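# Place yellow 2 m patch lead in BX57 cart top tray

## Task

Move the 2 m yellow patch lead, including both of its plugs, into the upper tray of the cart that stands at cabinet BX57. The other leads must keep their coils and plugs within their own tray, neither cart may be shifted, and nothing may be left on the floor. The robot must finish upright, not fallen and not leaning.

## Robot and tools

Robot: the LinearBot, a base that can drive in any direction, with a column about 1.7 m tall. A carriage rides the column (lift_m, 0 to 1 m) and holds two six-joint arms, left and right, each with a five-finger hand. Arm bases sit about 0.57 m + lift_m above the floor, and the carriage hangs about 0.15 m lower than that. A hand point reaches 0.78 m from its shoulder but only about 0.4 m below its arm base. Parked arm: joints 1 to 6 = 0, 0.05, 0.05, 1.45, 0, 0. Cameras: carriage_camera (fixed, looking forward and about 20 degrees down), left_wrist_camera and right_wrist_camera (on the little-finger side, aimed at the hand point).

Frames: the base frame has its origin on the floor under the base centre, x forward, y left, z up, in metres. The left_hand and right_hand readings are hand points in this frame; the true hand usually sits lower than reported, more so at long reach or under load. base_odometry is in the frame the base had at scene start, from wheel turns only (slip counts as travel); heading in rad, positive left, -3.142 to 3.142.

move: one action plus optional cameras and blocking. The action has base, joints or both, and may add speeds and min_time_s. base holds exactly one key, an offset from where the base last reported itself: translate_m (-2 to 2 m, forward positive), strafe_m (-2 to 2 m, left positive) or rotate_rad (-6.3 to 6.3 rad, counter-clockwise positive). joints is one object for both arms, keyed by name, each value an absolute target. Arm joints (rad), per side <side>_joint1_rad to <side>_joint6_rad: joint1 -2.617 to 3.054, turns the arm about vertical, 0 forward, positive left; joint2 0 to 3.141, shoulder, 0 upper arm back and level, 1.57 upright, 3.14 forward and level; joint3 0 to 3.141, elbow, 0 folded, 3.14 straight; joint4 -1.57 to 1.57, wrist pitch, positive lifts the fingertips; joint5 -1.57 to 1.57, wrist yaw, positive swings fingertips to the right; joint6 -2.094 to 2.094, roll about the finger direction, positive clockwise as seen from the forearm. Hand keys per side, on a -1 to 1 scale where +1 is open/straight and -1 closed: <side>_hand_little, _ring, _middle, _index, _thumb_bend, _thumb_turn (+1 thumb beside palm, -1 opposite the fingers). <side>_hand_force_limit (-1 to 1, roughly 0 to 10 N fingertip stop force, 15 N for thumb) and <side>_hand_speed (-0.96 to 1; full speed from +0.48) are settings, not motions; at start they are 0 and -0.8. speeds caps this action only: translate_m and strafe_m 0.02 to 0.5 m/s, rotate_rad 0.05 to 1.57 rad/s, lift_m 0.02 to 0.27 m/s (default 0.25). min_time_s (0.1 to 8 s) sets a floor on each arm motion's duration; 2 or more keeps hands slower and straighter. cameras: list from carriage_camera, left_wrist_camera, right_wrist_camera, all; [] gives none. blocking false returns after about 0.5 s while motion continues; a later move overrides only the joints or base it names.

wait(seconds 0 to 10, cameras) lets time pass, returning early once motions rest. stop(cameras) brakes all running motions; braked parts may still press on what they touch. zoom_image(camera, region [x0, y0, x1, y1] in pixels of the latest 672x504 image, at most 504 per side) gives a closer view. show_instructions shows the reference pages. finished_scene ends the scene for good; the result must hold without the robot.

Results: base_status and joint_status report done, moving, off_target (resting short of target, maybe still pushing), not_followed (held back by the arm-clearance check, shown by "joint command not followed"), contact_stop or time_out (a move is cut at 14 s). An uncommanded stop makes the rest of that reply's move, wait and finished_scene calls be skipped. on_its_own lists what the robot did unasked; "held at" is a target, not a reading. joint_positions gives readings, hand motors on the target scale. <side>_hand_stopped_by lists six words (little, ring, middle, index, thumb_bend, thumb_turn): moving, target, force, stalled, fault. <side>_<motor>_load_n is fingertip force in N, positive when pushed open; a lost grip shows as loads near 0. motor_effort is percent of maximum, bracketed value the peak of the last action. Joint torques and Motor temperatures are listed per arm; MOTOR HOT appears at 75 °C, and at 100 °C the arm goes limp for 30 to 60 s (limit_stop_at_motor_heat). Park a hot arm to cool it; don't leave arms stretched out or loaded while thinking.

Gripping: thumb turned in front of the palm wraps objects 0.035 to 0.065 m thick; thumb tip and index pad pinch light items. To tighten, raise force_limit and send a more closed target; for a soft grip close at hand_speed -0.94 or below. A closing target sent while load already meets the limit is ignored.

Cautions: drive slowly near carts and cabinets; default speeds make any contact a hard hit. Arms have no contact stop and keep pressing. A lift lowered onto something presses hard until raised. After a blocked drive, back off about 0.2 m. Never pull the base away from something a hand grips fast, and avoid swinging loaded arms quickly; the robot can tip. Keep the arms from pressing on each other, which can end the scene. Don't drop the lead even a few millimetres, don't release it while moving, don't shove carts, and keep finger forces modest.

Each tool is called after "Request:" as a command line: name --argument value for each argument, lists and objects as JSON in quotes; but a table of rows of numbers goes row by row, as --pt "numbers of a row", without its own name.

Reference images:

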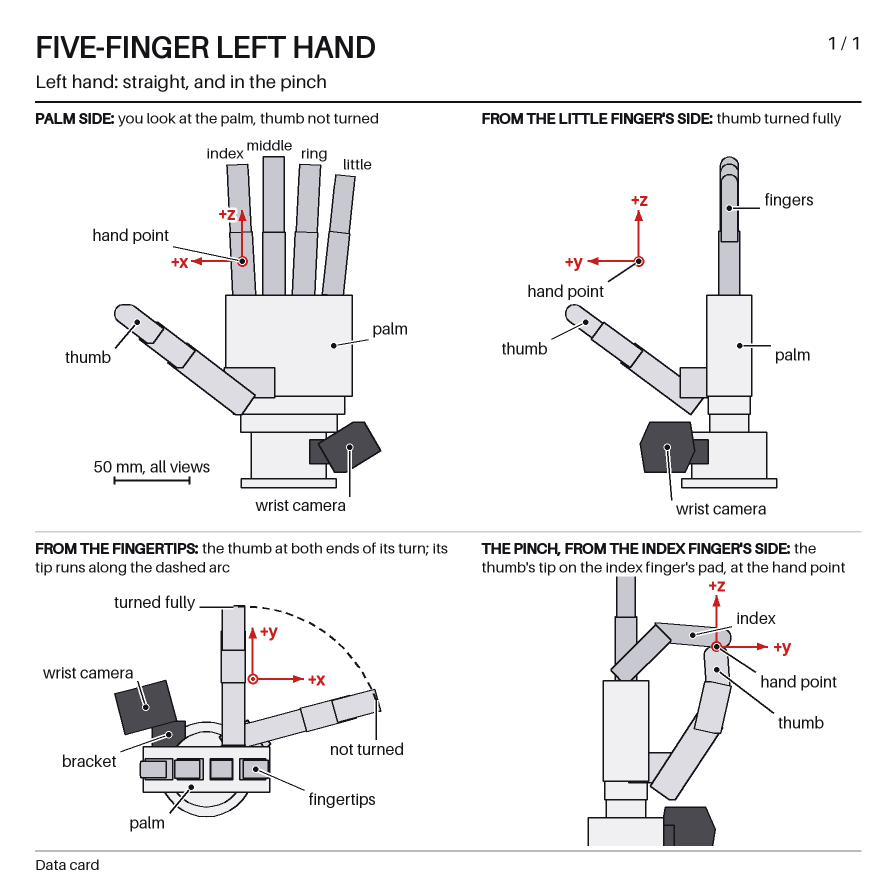

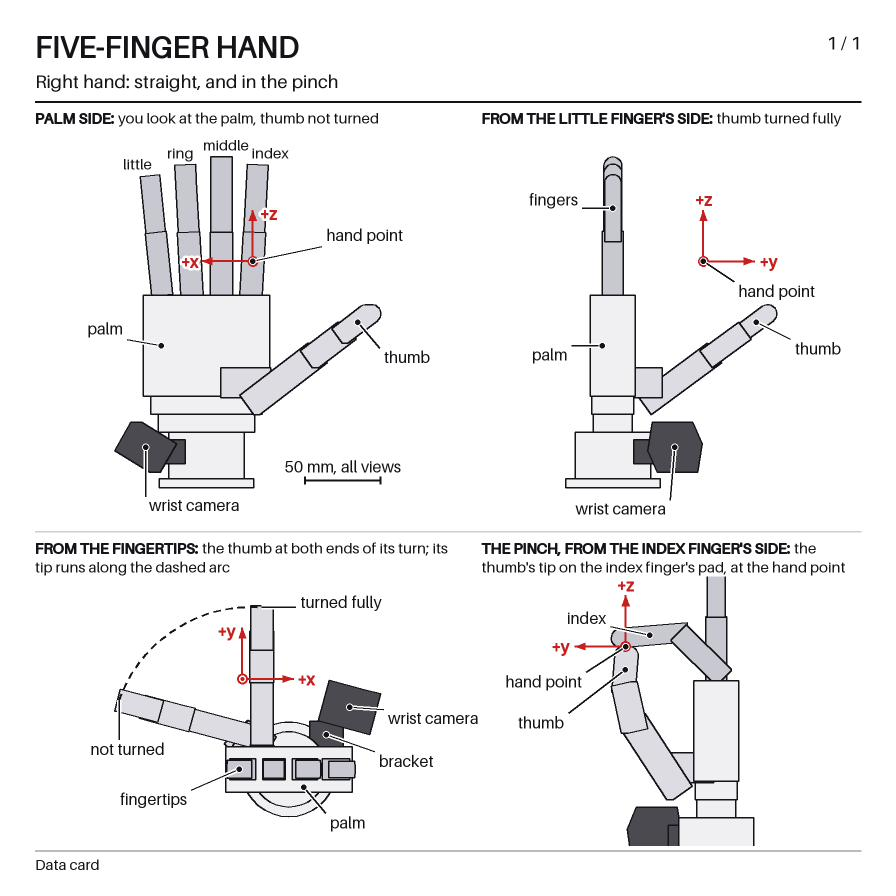

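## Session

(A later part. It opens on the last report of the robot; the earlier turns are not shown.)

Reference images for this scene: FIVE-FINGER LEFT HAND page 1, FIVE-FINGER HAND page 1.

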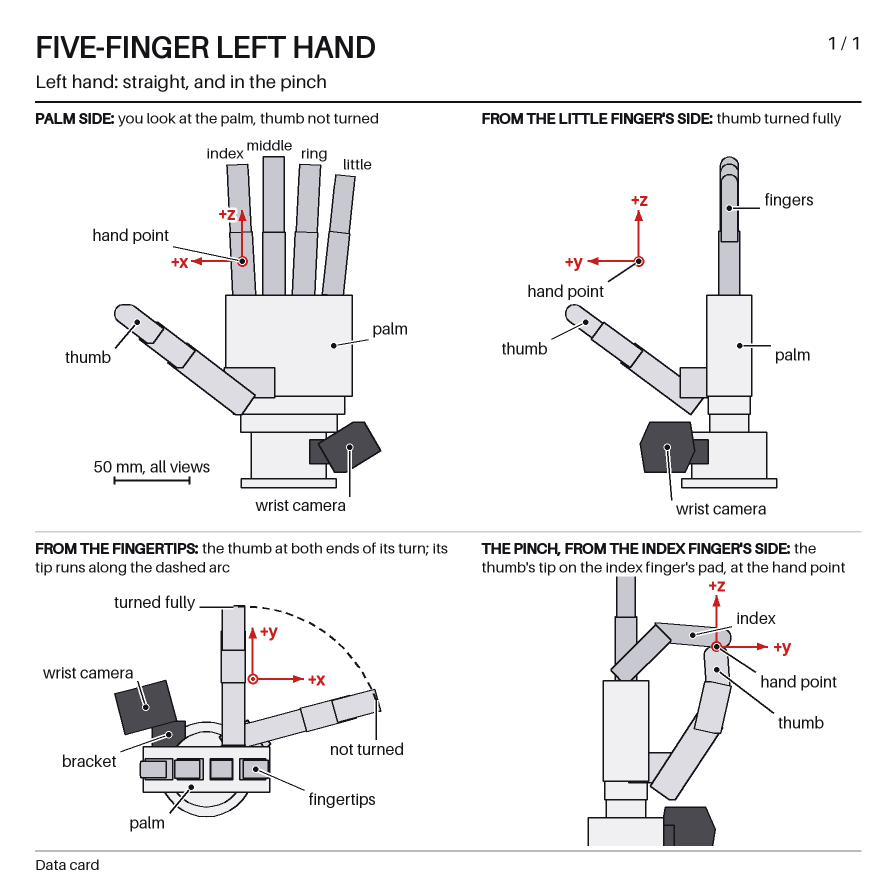

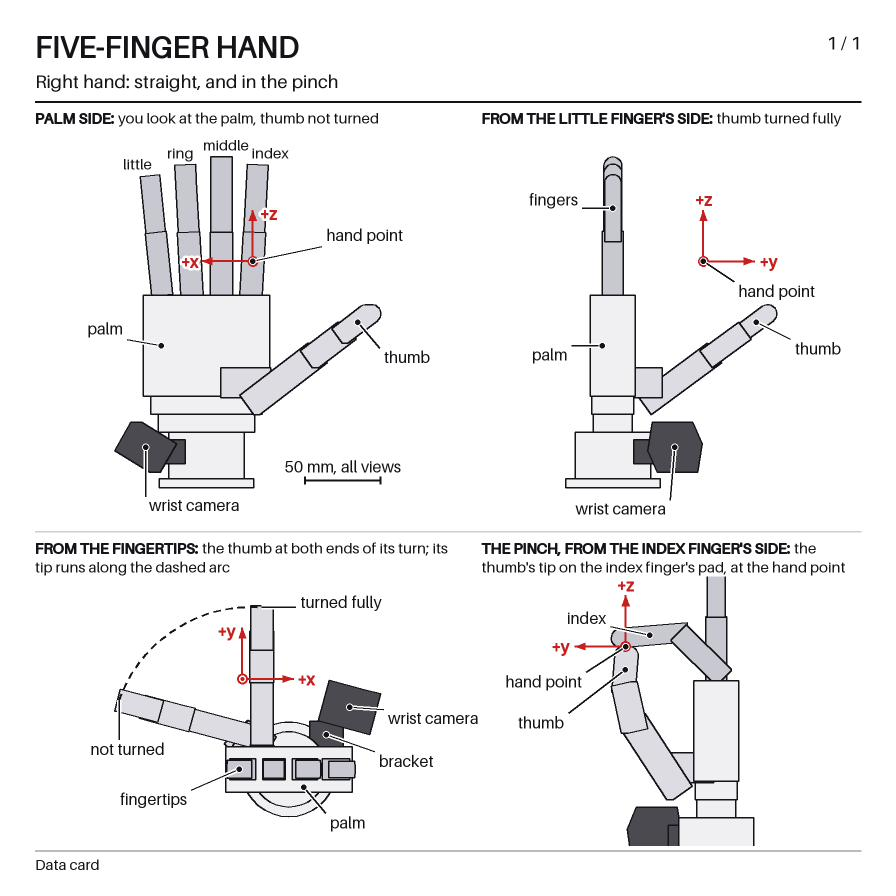

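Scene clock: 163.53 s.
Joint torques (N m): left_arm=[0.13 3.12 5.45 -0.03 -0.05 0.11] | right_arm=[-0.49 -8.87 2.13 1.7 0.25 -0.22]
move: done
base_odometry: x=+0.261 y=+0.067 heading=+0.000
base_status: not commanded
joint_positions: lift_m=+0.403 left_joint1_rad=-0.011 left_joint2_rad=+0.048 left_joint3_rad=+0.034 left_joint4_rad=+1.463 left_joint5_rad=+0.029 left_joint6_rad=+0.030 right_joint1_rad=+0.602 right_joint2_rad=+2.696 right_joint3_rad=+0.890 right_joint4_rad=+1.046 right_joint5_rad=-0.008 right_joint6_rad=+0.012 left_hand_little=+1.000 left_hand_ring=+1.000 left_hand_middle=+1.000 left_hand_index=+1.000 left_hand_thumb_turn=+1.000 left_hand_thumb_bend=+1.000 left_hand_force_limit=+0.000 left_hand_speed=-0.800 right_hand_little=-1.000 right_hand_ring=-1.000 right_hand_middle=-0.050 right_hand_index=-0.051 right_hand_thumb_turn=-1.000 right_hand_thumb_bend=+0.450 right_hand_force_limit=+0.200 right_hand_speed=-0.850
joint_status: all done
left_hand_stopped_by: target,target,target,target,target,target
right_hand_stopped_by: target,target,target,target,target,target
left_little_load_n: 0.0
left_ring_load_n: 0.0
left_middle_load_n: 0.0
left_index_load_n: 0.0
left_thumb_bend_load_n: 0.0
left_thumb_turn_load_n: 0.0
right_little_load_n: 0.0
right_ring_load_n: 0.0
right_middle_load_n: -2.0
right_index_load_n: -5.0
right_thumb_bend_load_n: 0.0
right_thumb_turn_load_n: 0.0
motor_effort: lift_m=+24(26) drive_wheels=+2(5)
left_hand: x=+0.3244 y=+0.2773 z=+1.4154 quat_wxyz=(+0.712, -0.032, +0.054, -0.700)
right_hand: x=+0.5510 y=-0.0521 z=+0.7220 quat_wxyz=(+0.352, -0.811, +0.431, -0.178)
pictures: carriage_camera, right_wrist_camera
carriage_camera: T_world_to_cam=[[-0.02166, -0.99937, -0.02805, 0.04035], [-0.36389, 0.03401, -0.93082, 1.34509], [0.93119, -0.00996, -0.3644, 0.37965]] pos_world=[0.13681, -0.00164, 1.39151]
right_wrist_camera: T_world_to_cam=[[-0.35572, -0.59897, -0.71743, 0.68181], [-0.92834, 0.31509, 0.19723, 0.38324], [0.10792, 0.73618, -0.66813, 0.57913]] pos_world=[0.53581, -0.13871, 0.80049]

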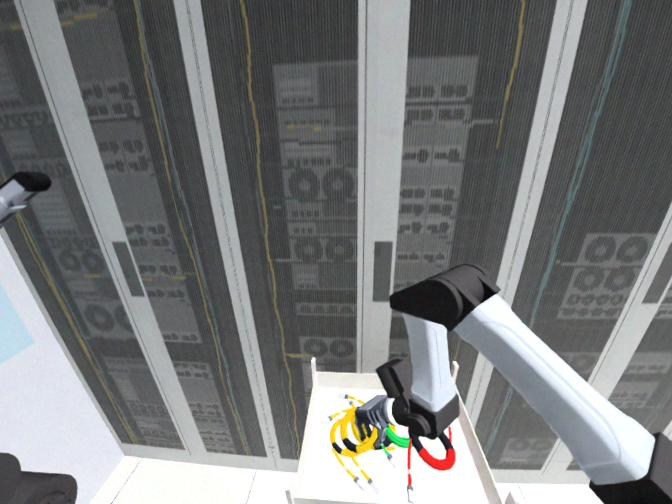

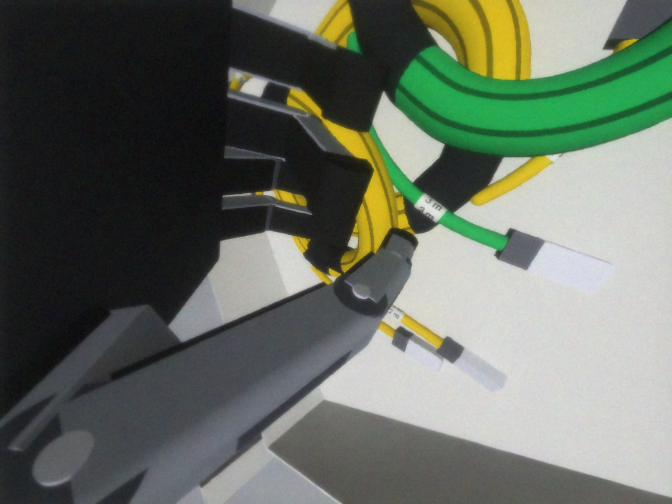

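Request:
move --joints '{"lift_m": 0.46, "right_hand_speed": -0.2, "right_hand_thumb_bend": 0.9, "right_hand_index": 0.16, "right_hand_middle": 0.16}' --speeds '{"lift_m": 0.1}'

Request:
move --base '{"strafe_m": 0.19}' --joints '{"right_joint1_rad": 0.1}' --speeds '{"strafe_m": 0.2}' --min_time_s 2

Request:
move --base '{"translate_m": -0.07}' --speeds '{"translate_m": 0.15}' --cameras '["right_wrist_camera", "carriage_camera"]'

Request:
zoom_image --camera "right_wrist_camera" --region '[330, 0, 672, 342]'

Scene clock: 167.53 s.
Joint torques (N m): left_arm=[0.12 3.04 5.38 -0.06 -0.06 0.11] | right_arm=[-0.32 -8.88 2.17 1.89 0.24 -0.22]
move: done
base_odometry: x=+0.261 y=+0.067 heading=+0.000
base_status: not commanded
joint_positions: lift_m=+0.460 left_joint1_rad=-0.011 left_joint2_rad=+0.048 left_joint3_rad=+0.034 left_joint4_rad=+1.463 left_joint5_rad=+0.029 left_joint6_rad=+0.030 right_joint1_rad=+0.602 right_joint2_rad=+2.696 right_joint3_rad=+0.889 right_joint4_rad=+1.029 right_joint5_rad=-0.008 right_joint6_rad=+0.012 left_hand_little=+1.000 left_hand_ring=+1.000 left_hand_middle=+1.000 left_hand_index=+1.000 left_hand_thumb_turn=+1.000 left_hand_thumb_bend=+1.000 left_hand_force_limit=+0.000 left_hand_speed=-0.800 right_hand_little=-1.000 right_hand_ring=-1.000 right_hand_middle=+0.160 right_hand_index=+0.160 right_hand_thumb_turn=-1.000 right_hand_thumb_bend=+0.900 right_hand_force_limit=+0.200 right_hand_speed=-0.200
joint_status: all done
left_hand_stopped_by: target,target,target,target,target,target
right_hand_stopped_by: target,target,target,target,target,target
left_little_load_n: 0.0
left_ring_load_n: 0.0
left_middle_load_n: 0.0
left_index_load_n: 0.0
left_thumb_bend_load_n: 0.0
left_thumb_turn_load_n: -0.5
right_little_load_n: 0.0
right_ring_load_n: 0.0
right_middle_load_n: 0.0
right_index_load_n: 0.0
right_thumb_bend_load_n: 0.0
right_thumb_turn_load_n: 0.0
motor_effort: lift_m=+32(39) drive_wheels=+2(5)
left_hand: x=+0.3243 y=+0.2773 z=+1.4719 quat_wxyz=(+0.712, -0.032, +0.054, -0.700)
right_hand: x=+0.5475 y=-0.0546 z=+0.7757 quat_wxyz=(+0.345, -0.814, +0.433, -0.175)
pictures: none

Scene clock: 169.83 s.
Joint torques (N m): left_arm=[0.16 3 5.29 -0.06 -0.05 0.12] | right_arm=[-0.43 -8.76 2.18 1.89 0.22 -0.22]
move: done
base_odometry: x=+0.261 y=+0.257 heading=+0.000
base_status: done
joint_positions: lift_m=+0.460 left_joint1_rad=-0.011 left_joint2_rad=+0.048 left_joint3_rad=+0.034 left_joint4_rad=+1.463 left_joint5_rad=+0.029 left_joint6_rad=+0.030 right_joint1_rad=+0.103 right_joint2_rad=+2.696 right_joint3_rad=+0.889 right_joint4_rad=+1.028 right_joint5_rad=-0.005 right_joint6_rad=+0.012 left_hand_little=+1.000 left_hand_ring=+1.000 left_hand_middle=+1.000 left_hand_index=+1.000 left_hand_thumb_turn=+1.000 left_hand_thumb_bend=+1.000 left_hand_force_limit=+0.000 left_hand_speed=-0.800 right_hand_little=-1.000 right_hand_ring=-1.000 right_hand_middle=+0.160 right_hand_index=+0.160 right_hand_thumb_turn=-1.000 right_hand_thumb_bend=+0.900 right_hand_force_limit=+0.200 right_hand_speed=-0.200
joint_status: all done
left_hand_stopped_by: target,target,target,target,target,target
right_hand_stopped_by: target,target,target,target,target,target
left_little_load_n: 0.0
left_ring_load_n: 0.0
left_middle_load_n: 0.0
left_index_load_n: 0.0
left_thumb_bend_load_n: 0.0
left_thumb_turn_load_n: 0.0
right_little_load_n: 0.5
right_ring_load_n: 0.0
right_middle_load_n: 0.0
right_index_load_n: 0.0
right_thumb_bend_load_n: 0.0
right_thumb_turn_load_n: 0.0
motor_effort: lift_m=+32(32) drive_wheels=-2(13)
left_hand: x=+0.3243 y=+0.2774 z=+1.4719 quat_wxyz=(+0.712, -0.032, +0.054, -0.699)
right_hand: x=+0.6323 y=-0.2387 z=+0.7755 quat_wxyz=(+0.290, -0.682, +0.621, -0.255)
pictures: none

Scene clock: 171.20 s.
Joint torques (N m): left_arm=[0.09 3.12 5.33 -0.08 -0.05 0.12] | right_arm=[-0.54 -8.87 2.18 1.89 0.22 -0.22]
move: done
base_odometry: x=+0.191 y=+0.257 heading=+0.000
base_status: done
joint_positions: lift_m=+0.460 left_joint1_rad=-0.011 left_joint2_rad=+0.048 left_joint3_rad=+0.034 left_joint4_rad=+1.464 left_joint5_rad=+0.029 left_joint6_rad=+0.030 right_joint1_rad=+0.102 right_joint2_rad=+2.696 right_joint3_rad=+0.889 right_joint4_rad=+1.028 right_joint5_rad=-0.005 right_joint6_rad=+0.012 left_hand_little=+1.000 left_hand_ring=+1.000 left_hand_middle=+1.000 left_hand_index=+1.000 left_hand_thumb_turn=+1.000 left_hand_thumb_bend=+1.000 left_hand_force_limit=+0.000 left_hand_speed=-0.800 right_hand_little=-1.000 right_hand_ring=-1.000 right_hand_middle=+0.160 right_hand_index=+0.160 right_hand_thumb_turn=-1.000 right_hand_thumb_bend=+0.900 right_hand_force_limit=+0.200 right_hand_speed=-0.200
joint_status: not commanded
left_hand_stopped_by: target,target,target,target,target,target
right_hand_stopped_by: target,target,target,target,target,target
left_little_load_n: 0.0
left_ring_load_n: 0.0
left_middle_load_n: 0.0
left_index_load_n: 0.0
left_thumb_bend_load_n: 0.0
left_thumb_turn_load_n: 0.0
right_little_load_n: 0.0
right_ring_load_n: 0.0
right_middle_load_n: 0.0
right_index_load_n: 0.0
right_thumb_bend_load_n: 0.0
right_thumb_turn_load_n: 0.0
motor_effort: lift_m=+32(32) drive_wheels=-2(15)
left_hand: x=+0.3241 y=+0.2774 z=+1.4719 quat_wxyz=(+0.712, -0.031, +0.054, -0.699)
right_hand: x=+0.6323 y=-0.2390 z=+0.7754 quat_wxyz=(+0.289, -0.682, +0.622, -0.255)
pictures: carriage_camera, right_wrist_camera
carriage_camera: T_world_to_cam=[[-0.02166, -0.99937, -0.02805, 0.04193], [-0.36389, 0.03401, -0.93082, 1.39749], [0.93119, -0.00996, -0.3644, 0.40016]] pos_world=[0.13681, -0.00164, 1.44781]
right_wrist_camera: T_world_to_cam=[[-0.61336, -0.35703, -0.70449, 0.84772], [-0.65849, 0.72369, 0.20655, 0.42686], [0.43609, 0.59059, -0.67899, 0.5098]] pos_world=[0.57872, -0.30733, 0.8552]

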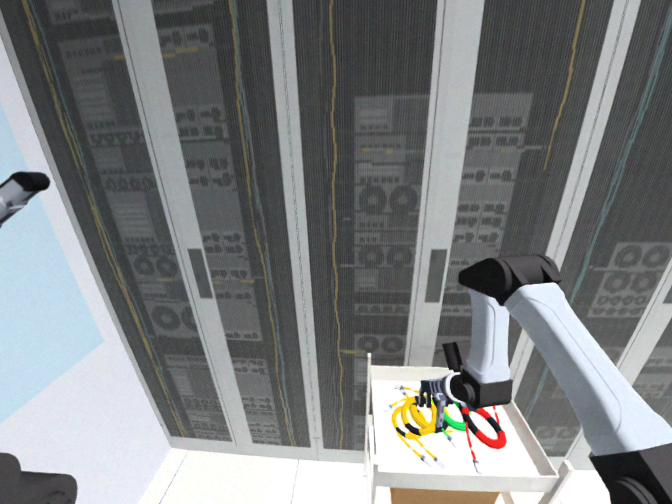

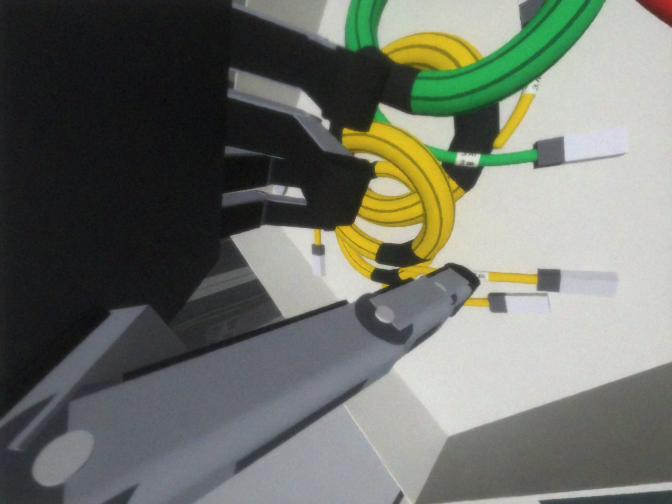

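Scaled by 1.474 from the camera's image (finer frame: 960x720).

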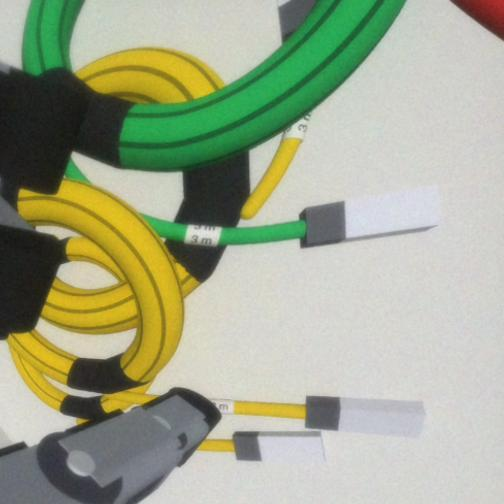

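Request:
zoom_image --camera "right_wrist_camera" --region '[330, 110, 490, 290]'

Request:
zoom_image --camera "carriage_camera" --region '[370, 370, 530, 490]'

Scaled by 2.800 from the camera's image (finer frame: 960x720).

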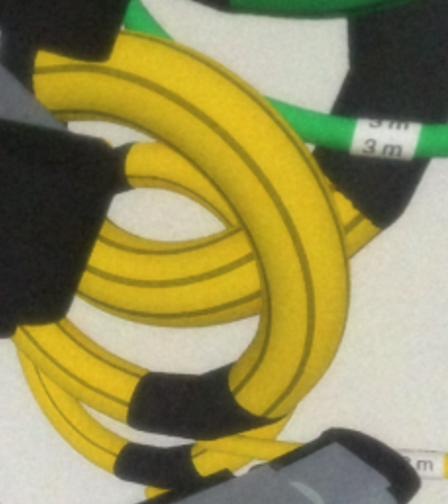

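Scaled by 3.150 from the camera's image (finer frame: 960x720).

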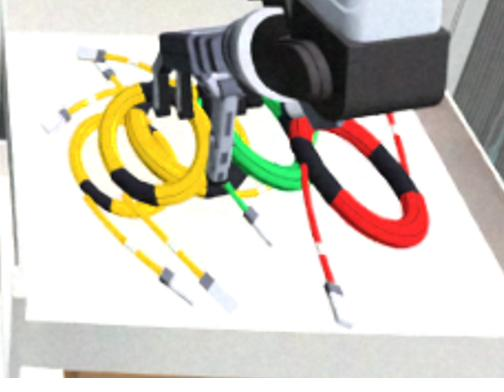

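Request:
move --joints '{"right_hand_speed": -0.1, "right_hand_thumb_turn": 1, "right_hand_index": 0.0, "right_hand_middle": -1}' --base '{"strafe_m": 0.024}' --speeds '{"strafe_m": 0.05}'

Request:
move --joints '{"lift_m": 0.41}' --base '{"translate_m": -0.006}' --speeds '{"lift_m": 0.06}' --cameras '["right_wrist_camera", "carriage_camera"]'

Request:
zoom_image --camera "right_wrist_camera" --region '[230, 50, 570, 390]'

Request:
zoom_image --camera "carriage_camera" --region '[370, 370, 530, 490]'

Scene clock: 176.83 s.
Joint torques (N m): left_arm=[0.08 3.07 5.33 -0.1 -0.06 0.12] | right_arm=[-0.47 -8.85 2.19 1.89 0.2 -0.21]
move: done
base_odometry: x=+0.191 y=+0.281 heading=+0.000
base_status: done
joint_positions: lift_m=+0.460 left_joint1_rad=-0.011 left_joint2_rad=+0.048 left_joint3_rad=+0.034 left_joint4_rad=+1.464 left_joint5_rad=+0.029 left_joint6_rad=+0.030 right_joint1_rad=+0.102 right_joint2_rad=+2.696 right_joint3_rad=+0.889 right_joint4_rad=+1.028 right_joint5_rad=-0.004 right_joint6_rad=+0.012 left_hand_little=+1.000 left_hand_ring=+1.000 left_hand_middle=+1.000 left_hand_index=+1.000 left_hand_thumb_turn=+1.000 left_hand_thumb_bend=+1.000 left_hand_force_limit=+0.000 left_hand_speed=-0.800 right_hand_little=-1.000 right_hand_ring=-1.000 right_hand_middle=-1.000 right_hand_index=+0.000 right_hand_thumb_turn=+1.000 right_hand_thumb_bend=+0.900 right_hand_force_limit=+0.200 right_hand_speed=-0.100
joint_status: all done
left_hand_stopped_by: target,target,target,target,target,target
right_hand_stopped_by: target,target,target,target,target,target
left_little_load_n: 0.0
left_ring_load_n: 0.0
left_middle_load_n: 0.0
left_index_load_n: 0.5
left_thumb_bend_load_n: 0.0
left_thumb_turn_load_n: 0.0
right_little_load_n: 0.0
right_ring_load_n: 0.0
right_middle_load_n: 0.0
right_index_load_n: 0.0
right_thumb_bend_load_n: -0.5
right_thumb_turn_load_n: 0.0
motor_effort: lift_m=+32(32) drive_wheels=+1(11)
left_hand: x=+0.3241 y=+0.2773 z=+1.4719 quat_wxyz=(+0.712, -0.031, +0.054, -0.699)
right_hand: x=+0.6323 y=-0.2392 z=+0.7754 quat_wxyz=(+0.289, -0.682, +0.622, -0.255)
pictures: none

Scene clock: 178.07 s.
Joint torques (N m): left_arm=[0.08 3.06 5.39 -0.08 -0.06 0.12] | right_arm=[-0.49 -8.85 2.04 1.95 0.2 -0.21]
move: done
base_odometry: x=+0.185 y=+0.282 heading=+0.000
base_status: done
joint_positions: lift_m=+0.410 left_joint1_rad=-0.011 left_joint2_rad=+0.048 left_joint3_rad=+0.034 left_joint4_rad=+1.464 left_joint5_rad=+0.029 left_joint6_rad=+0.030 right_joint1_rad=+0.102 right_joint2_rad=+2.696 right_joint3_rad=+0.891 right_joint4_rad=+1.023 right_joint5_rad=-0.004 right_joint6_rad=+0.012 left_hand_little=+1.000 left_hand_ring=+1.000 left_hand_middle=+1.000 left_hand_index=+1.000 left_hand_thumb_turn=+1.000 left_hand_thumb_bend=+1.000 left_hand_force_limit=+0.000 left_hand_speed=-0.800 right_hand_little=-1.000 right_hand_ring=-1.000 right_hand_middle=-1.000 right_hand_index=+0.000 right_hand_thumb_turn=+1.000 right_hand_thumb_bend=+0.900 right_hand_force_limit=+0.200 right_hand_speed=-0.100
joint_status: all done
left_hand_stopped_by: target,target,target,target,target,target
right_hand_stopped_by: target,target,target,target,target,target
left_little_load_n: 0.0
left_ring_load_n: 0.0
left_middle_load_n: 0.0
left_index_load_n: 0.0
left_thumb_bend_load_n: 0.0
left_thumb_turn_load_n: 0.0
right_little_load_n: 0.0
right_ring_load_n: 0.0
right_middle_load_n: 0.0
right_index_load_n: 0.0
right_thumb_bend_load_n: 0.0
right_thumb_turn_load_n: 0.0
motor_effort: lift_m=+27(27) drive_wheels=+0(11)
left_hand: x=+0.3241 y=+0.2773 z=+1.4223 quat_wxyz=(+0.712, -0.031, +0.054, -0.699)
right_hand: x=+0.6320 y=-0.2393 z=+0.7253 quat_wxyz=(+0.288, -0.682, +0.622, -0.254)
pictures: carriage_camera, right_wrist_camera
carriage_camera: T_world_to_cam=[[-0.02166, -0.99937, -0.02805, 0.04054], [-0.36389, 0.03401, -0.93082, 1.35132], [0.93119, -0.00996, -0.3644, 0.38209]] pos_world=[0.13681, -0.00164, 1.39821]
right_wrist_camera: T_world_to_cam=[[-0.61582, -0.35748, -0.70212, 0.81186], [-0.65757, 0.72409, 0.20807, 0.43567], [0.43402, 0.58983, -0.68097, 0.4786]] pos_world=[0.57872, -0.30753, 0.8053]

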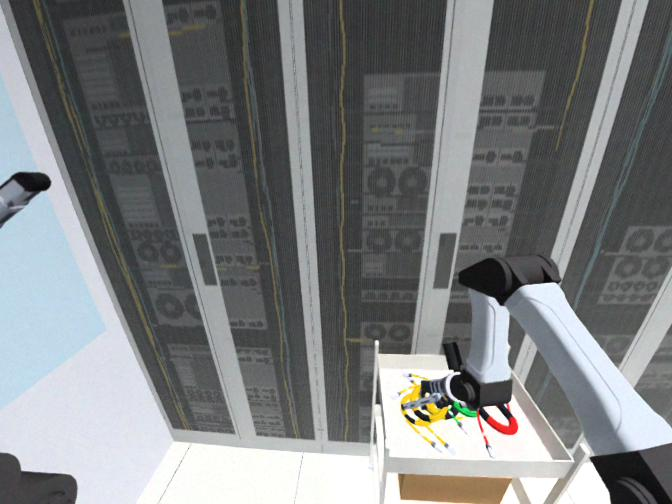

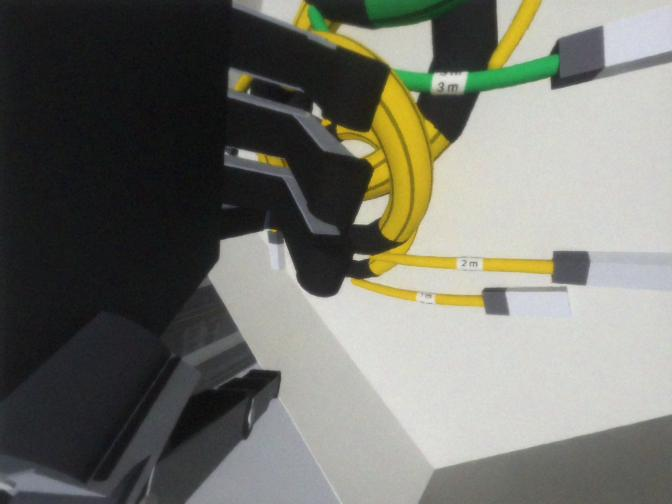

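Scaled by 1.482 from the camera's image (finer frame: 960x720).

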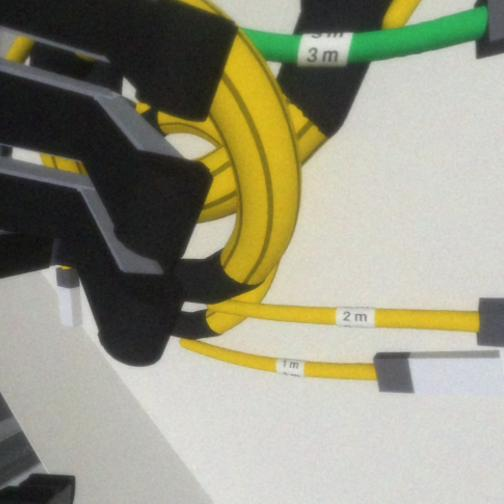

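Scaled by 3.150 from the camera's image (finer frame: 960x720).

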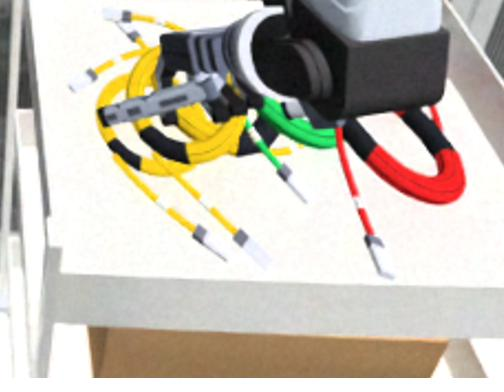

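Request:
move --joints '{"lift_m": 0.378}' --speeds '{"lift_m": 0.04}' --cameras '["right_wrist_camera", "carriage_camera"]'

Request:
zoom_image --camera "carriage_camera" --region '[370, 370, 530, 490]'

Scene clock: 179.37 s.
Joint torques (N m): left_arm=[0.09 3.08 5.37 -0.07 -0.06 0.12] | right_arm=[-0.47 -8.9 2.04 1.52 0.25 -0.16]
move: done
base_odometry: x=+0.185 y=+0.282 heading=+0.000
base_status: not commanded
joint_positions: lift_m=+0.378 left_joint1_rad=-0.011 left_joint2_rad=+0.048 left_joint3_rad=+0.034 left_joint4_rad=+1.464 left_joint5_rad=+0.029 left_joint6_rad=+0.030 right_joint1_rad=+0.102 right_joint2_rad=+2.696 right_joint3_rad=+0.891 right_joint4_rad=+1.067 right_joint5_rad=-0.009 right_joint6_rad=+0.007 left_hand_little=+1.000 left_hand_ring=+1.000 left_hand_middle=+1.000 left_hand_index=+1.000 left_hand_thumb_turn=+1.000 left_hand_thumb_bend=+1.000 left_hand_force_limit=+0.000 left_hand_speed=-0.800 right_hand_little=-1.000 right_hand_ring=-1.000 right_hand_middle=-1.000 right_hand_index=+0.000 right_hand_thumb_turn=+1.000 right_hand_thumb_bend=+0.900 right_hand_force_limit=+0.200 right_hand_speed=-0.100
joint_status: all done
left_hand_stopped_by: target,target,target,target,target,target
right_hand_stopped_by: target,target,target,target,target,target
left_little_load_n: 0.0
left_ring_load_n: 0.0
left_middle_load_n: 0.0
left_index_load_n: 0.0
left_thumb_bend_load_n: 0.0
left_thumb_turn_load_n: 0.0
right_little_load_n: -1.5
right_ring_load_n: 0.0
right_middle_load_n: 0.0
right_index_load_n: -1.5
right_thumb_bend_load_n: 0.0
right_thumb_turn_load_n: 0.0
motor_effort: lift_m=+24(26) drive_wheels=+0(4)
left_hand: x=+0.3242 y=+0.2773 z=+1.3905 quat_wxyz=(+0.712, -0.031, +0.054, -0.699)
right_hand: x=+0.6417 y=-0.2376 z=+0.7002 quat_wxyz=(+0.304, -0.678, +0.614, -0.267)
pictures: carriage_camera, right_wrist_camera
carriage_camera: T_world_to_cam=[[-0.02166, -0.99937, -0.02805, 0.03964], [-0.36389, 0.03401, -0.93082, 1.32172], [0.93119, -0.00996, -0.3644, 0.3705]] pos_world=[0.13681, -0.00164, 1.36641]
right_wrist_camera: T_world_to_cam=[[-0.58225, -0.35824, -0.72983, 0.79847], [-0.67074, 0.71896, 0.1822, 0.47146], [0.45945, 0.59561, -0.6589, 0.42596]] pos_world=[0.58543, -0.30663, 0.77751]

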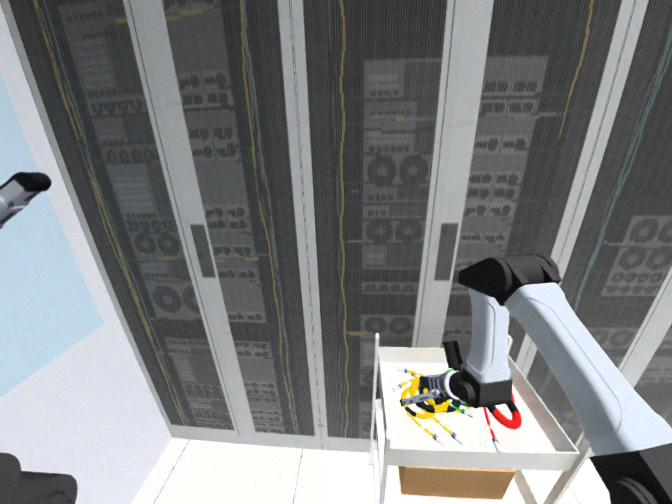

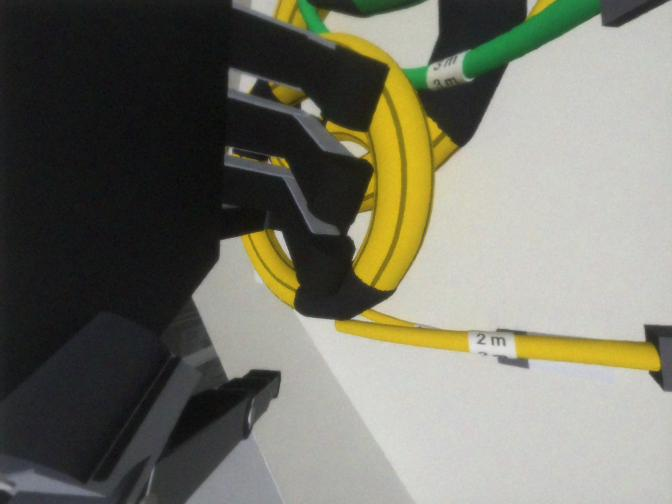

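Scaled by 3.150 from the camera's image (finer frame: 960x720).

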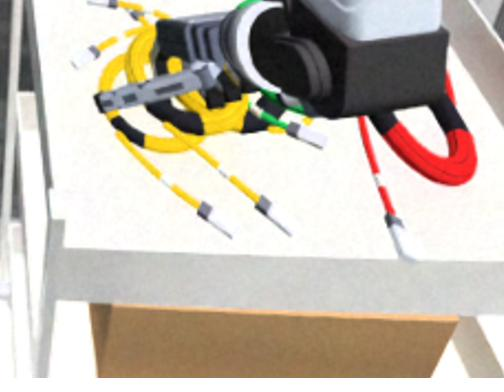

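Request:
move --joints '{"lift_m": 0.383}' --speeds '{"lift_m": 0.04}'

Request:
move --base '{"translate_m": -0.035}' --speeds '{"translate_m": 0.04}' --cameras '["right_wrist_camera", "carriage_camera"]'

Request:
zoom_image --camera "carriage_camera" --region '[370, 370, 530, 490]'

Scene clock: 179.97 s.
Joint torques (N m): left_arm=[0.09 3.03 5.44 -0.08 -0.06 0.12] | right_arm=[-0.47 -8.96 2.11 1.57 0.25 -0.16]
move: done
base_odometry: x=+0.185 y=+0.282 heading=+0.000
base_status: not commanded
joint_positions: lift_m=+0.383 left_joint1_rad=-0.011 left_joint2_rad=+0.048 left_joint3_rad=+0.034 left_joint4_rad=+1.464 left_joint5_rad=+0.029 left_joint6_rad=+0.030 right_joint1_rad=+0.102 right_joint2_rad=+2.696 right_joint3_rad=+0.891 right_joint4_rad=+1.064 right_joint5_rad=-0.009 right_joint6_rad=+0.007 left_hand_little=+1.000 left_hand_ring=+1.000 left_hand_middle=+1.000 left_hand_index=+1.000 left_hand_thumb_turn=+1.000 left_hand_thumb_bend=+1.000 left_hand_force_limit=+0.000 left_hand_speed=-0.800 right_hand_little=-1.000 right_hand_ring=-1.000 right_hand_middle=-1.000 right_hand_index=+0.000 right_hand_thumb_turn=+1.000 right_hand_thumb_bend=+0.900 right_hand_force_limit=+0.200 right_hand_speed=-0.100
joint_status: all done
left_hand_stopped_by: target,target,target,target,target,target
right_hand_stopped_by: target,target,target,target,target,target
left_little_load_n: 0.0
left_ring_load_n: 0.0
left_middle_load_n: 0.0
left_index_load_n: 0.0
left_thumb_bend_load_n: 0.0
left_thumb_turn_load_n: 0.0
right_little_load_n: -1.5
right_ring_load_n: 0.0
right_middle_load_n: 0.5
right_index_load_n: -0.5
right_thumb_bend_load_n: 0.0
right_thumb_turn_load_n: 0.0
motor_effort: lift_m=+32(37) drive_wheels=+1(3)
left_hand: x=+0.3241 y=+0.2773 z=+1.3949 quat_wxyz=(+0.712, -0.031, +0.054, -0.699)
right_hand: x=+0.6411 y=-0.2377 z=+0.7042 quat_wxyz=(+0.303, -0.678, +0.614, -0.266)
pictures: none

Scene clock: 181.40 s.
Joint torques (N m): left_arm=[0.09 3.06 5.48 -0.13 -0.06 0.11] | right_arm=[-0.49 -8.87 1.7 1.77 0.21 -0.15]
move: done
base_odometry: x=+0.150 y=+0.282 heading=+0.000
base_status: done
joint_positions: lift_m=+0.383 left_joint1_rad=-0.011 left_joint2_rad=+0.048 left_joint3_rad=+0.034 left_joint4_rad=+1.463 left_joint5_rad=+0.029 left_joint6_rad=+0.030 right_joint1_rad=+0.102 right_joint2_rad=+2.696 right_joint3_rad=+0.894 right_joint4_rad=+1.043 right_joint5_rad=-0.006 right_joint6_rad=+0.006 left_hand_little=+1.000 left_hand_ring=+1.000 left_hand_middle=+1.000 left_hand_index=+1.000 left_hand_thumb_turn=+1.000 left_hand_thumb_bend=+1.000 left_hand_force_limit=+0.000 left_hand_speed=-0.800 right_hand_little=-1.000 right_hand_ring=-1.000 right_hand_middle=-1.000 right_hand_index=+0.000 right_hand_thumb_turn=+1.000 right_hand_thumb_bend=+0.900 right_hand_force_limit=+0.200 right_hand_speed=-0.100
joint_status: not commanded
left_hand_stopped_by: target,target,target,target,target,target
right_hand_stopped_by: target,target,target,target,target,target
left_little_load_n: 0.0
left_ring_load_n: 0.0
left_middle_load_n: 0.0
left_index_load_n: 0.0
left_thumb_bend_load_n: 0.0
left_thumb_turn_load_n: 0.0
right_little_load_n: 0.0
right_ring_load_n: 0.0
right_middle_load_n: 0.0
right_index_load_n: -1.0
right_thumb_bend_load_n: 0.0
right_thumb_turn_load_n: -0.5
motor_effort: lift_m=+32(32) drive_wheels=+1(13)
left_hand: x=+0.3244 y=+0.2773 z=+1.3948 quat_wxyz=(+0.712, -0.032, +0.054, -0.699)
right_hand: x=+0.6380 y=-0.2388 z=+0.7014 quat_wxyz=(+0.296, -0.681, +0.617, -0.262)
pictures: carriage_camera, right_wrist_camera
carriage_camera: T_world_to_cam=[[-0.02166, -0.99937, -0.02805, 0.03977], [-0.36389, 0.03401, -0.93082, 1.32582], [0.93119, -0.00996, -0.3644, 0.37211]] pos_world=[0.13681, -0.00164, 1.37081]
right_wrist_camera: T_world_to_cam=[[-0.59716, -0.361, -0.7163, 0.7961], [-0.6658, 0.7211, 0.19164, 0.46029], [0.44733, 0.59135, -0.67096, 0.44425]] pos_world=[0.58313, -0.30723, 0.78011]

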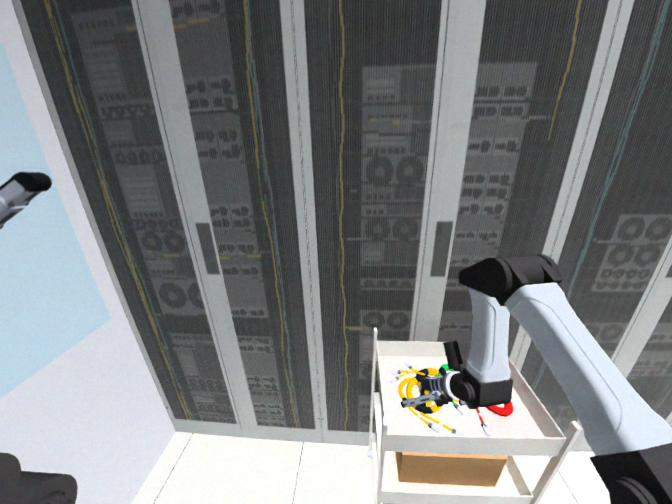

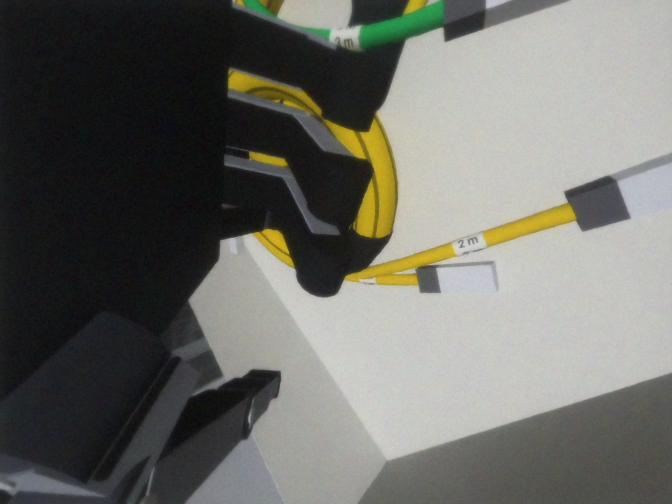

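Scaled by 3.150 from the camera's image (finer frame: 960x720).

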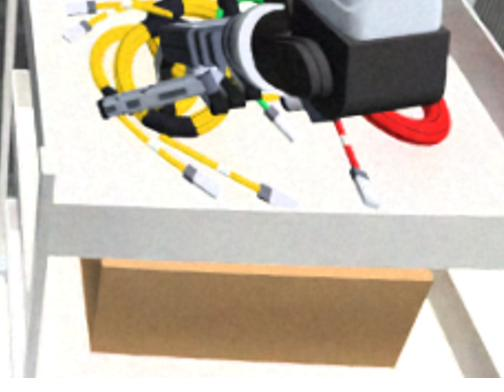

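Request:
move --joints '{"lift_m": 0.40}' --speeds '{"lift_m": 0.03}' --cameras '["right_wrist_camera"]'

Request:
move --joints '{"lift_m": 0.48}' --speeds '{"lift_m": 0.1}' --cameras '["right_wrist_camera", "carriage_camera"]'

Request:
zoom_image --camera "carriage_camera" --region '[370, 370, 530, 490]'

Scene clock: 182.37 s.
Joint torques (N m): left_arm=[0.08 3.08 5.38 -0.08 -0.06 0.12] | right_arm=[-0.5 -8.85 1.89 1.88 0.21 -0.15]
move: done
base_odometry: x=+0.150 y=+0.282 heading=+0.000
base_status: not commanded
joint_positions: lift_m=+0.400 left_joint1_rad=-0.011 left_joint2_rad=+0.048 left_joint3_rad=+0.034 left_joint4_rad=+1.463 left_joint5_rad=+0.029 left_joint6_rad=+0.030 right_joint1_rad=+0.102 right_joint2_rad=+2.696 right_joint3_rad=+0.894 right_joint4_rad=+1.033 right_joint5_rad=-0.005 right_joint6_rad=+0.006 left_hand_little=+1.000 left_hand_ring=+1.000 left_hand_middle=+1.000 left_hand_index=+1.000 left_hand_thumb_turn=+1.000 left_hand_thumb_bend=+1.000 left_hand_force_limit=+0.000 left_hand_speed=-0.800 right_hand_little=-1.000 right_hand_ring=-1.000 right_hand_middle=-1.000 right_hand_index=+0.000 right_hand_thumb_turn=+1.000 right_hand_thumb_bend=+0.900 right_hand_force_limit=+0.200 right_hand_speed=-0.100
joint_status: all done
left_hand_stopped_by: target,target,target,target,target,target
right_hand_stopped_by: target,target,target,target,target,target
left_little_load_n: 0.0
left_ring_load_n: 0.0
left_middle_load_n: 0.0
left_index_load_n: 0.0
left_thumb_bend_load_n: 0.0
left_thumb_turn_load_n: 0.0
right_little_load_n: 0.0
right_ring_load_n: 0.0
right_middle_load_n: 0.0
right_index_load_n: 0.0
right_thumb_bend_load_n: 0.0
right_thumb_turn_load_n: 0.0
motor_effort: lift_m=+33(37) drive_wheels=+2(5)
left_hand: x=+0.3243 y=+0.2773 z=+1.4118 quat_wxyz=(+0.712, -0.032, +0.054, -0.699)
right_hand: x=+0.6354 y=-0.2391 z=+0.7166 quat_wxyz=(+0.292, -0.682, +0.618, -0.259)
right_wrist_camera: T_world_to_cam=[[-0.60507, -0.36186, -0.70918, 0.80515], [-0.66346, 0.72158, 0.19787, 0.45006], [0.44013, 0.59024, -0.67669, 0.46427]] pos_world=[0.58143, -0.30743, 0.79611]

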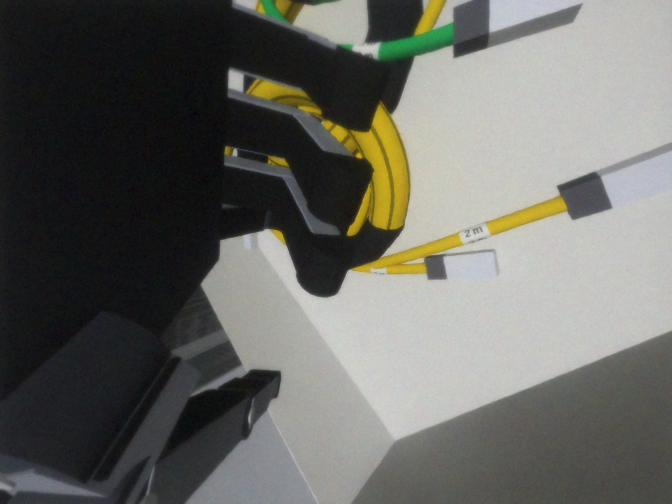

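Scene clock: 183.53 s.
Joint torques (N m): left_arm=[0.08 3.03 5.48 -0.09 -0.06 0.11] | right_arm=[-0.5 -8.92 1.87 1.93 0.21 -0.16]
move: done
base_odometry: x=+0.150 y=+0.282 heading=+0.000
base_status: not commanded
joint_positions: lift_m=+0.480 left_joint1_rad=-0.011 left_joint2_rad=+0.048 left_joint3_rad=+0.034 left_joint4_rad=+1.464 left_joint5_rad=+0.029 left_joint6_rad=+0.030 right_joint1_rad=+0.102 right_joint2_rad=+2.696 right_joint3_rad=+0.893 right_joint4_rad=+1.025 right_joint5_rad=-0.005 right_joint6_rad=+0.006 left_hand_little=+1.000 left_hand_ring=+1.000 left_hand_middle=+1.000 left_hand_index=+1.000 left_hand_thumb_turn=+1.000 left_hand_thumb_bend=+1.000 left_hand_force_limit=+0.000 left_hand_speed=-0.800 right_hand_little=-1.000 right_hand_ring=-1.000 right_hand_middle=-1.000 right_hand_index=+0.000 right_hand_thumb_turn=+1.000 right_hand_thumb_bend=+0.900 right_hand_force_limit=+0.200 right_hand_speed=-0.100
joint_status: all done
left_hand_stopped_by: target,target,target,target,target,target
right_hand_stopped_by: target,target,target,target,target,target
left_little_load_n: 0.0
left_ring_load_n: -0.5
left_middle_load_n: 0.0
left_index_load_n: 0.0
left_thumb_bend_load_n: 0.0
left_thumb_turn_load_n: 0.0
right_little_load_n: 0.0
right_ring_load_n: 0.5
right_middle_load_n: 0.0
right_index_load_n: 0.0
right_thumb_bend_load_n: 0.0
right_thumb_turn_load_n: 0.0
motor_effort: lift_m=+32(41) drive_wheels=-1(6)
left_hand: x=+0.3243 y=+0.2773 z=+1.4918 quat_wxyz=(+0.712, -0.031, +0.054, -0.699)
right_hand: x=+0.6331 y=-0.2393 z=+0.7954 quat_wxyz=(+0.289, -0.683, +0.620, -0.256)
pictures: carriage_camera, right_wrist_camera
carriage_camera: T_world_to_cam=[[-0.02166, -0.99937, -0.02805, 0.04249], [-0.36389, 0.03401, -0.93082, 1.4162], [0.93119, -0.00996, -0.3644, 0.40749]] pos_world=[0.13681, -0.00164, 1.46791]
right_wrist_camera: T_world_to_cam=[[-0.61124, -0.36247, -0.70357, 0.85882], [-0.66172, 0.72173, 0.20305, 0.42795], [0.43419, 0.58968, -0.681, 0.5258]] pos_world=[0.57983, -0.30763, 0.87541]

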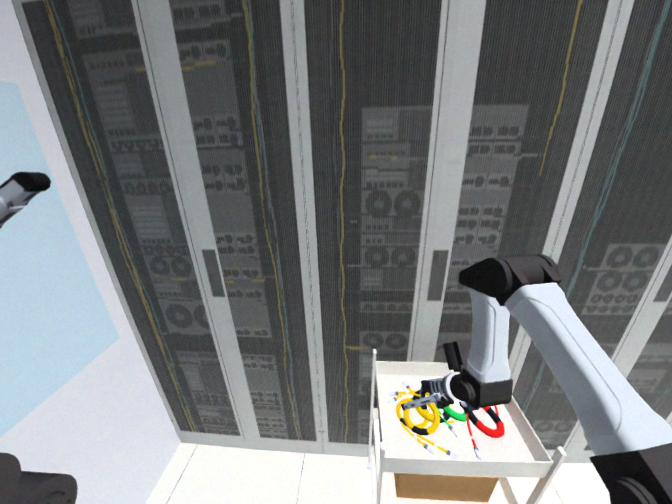

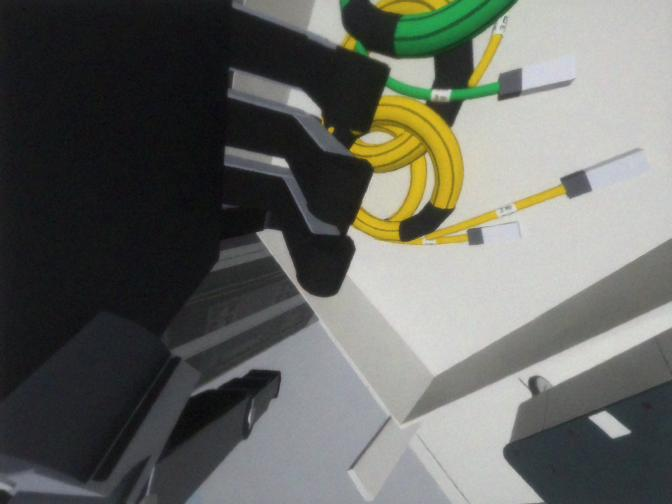

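Scaled by 3.150 from the camera's image (finer frame: 960x720).

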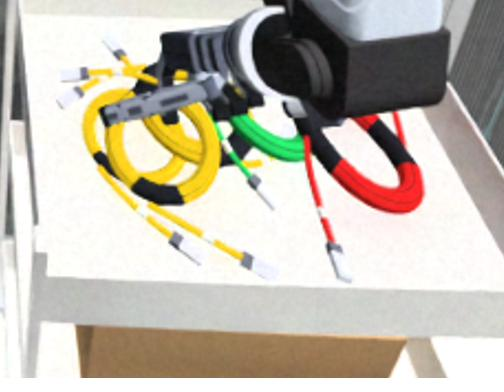

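Request:
zoom_image --camera "right_wrist_camera" --region '[330, 50, 530, 270]'

Scaled by 2.291 from the camera's image (finer frame: 960x720).

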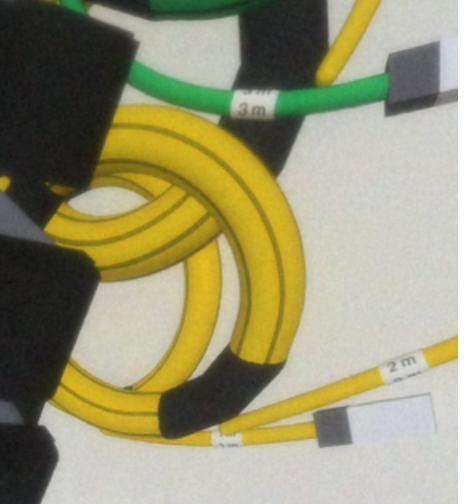

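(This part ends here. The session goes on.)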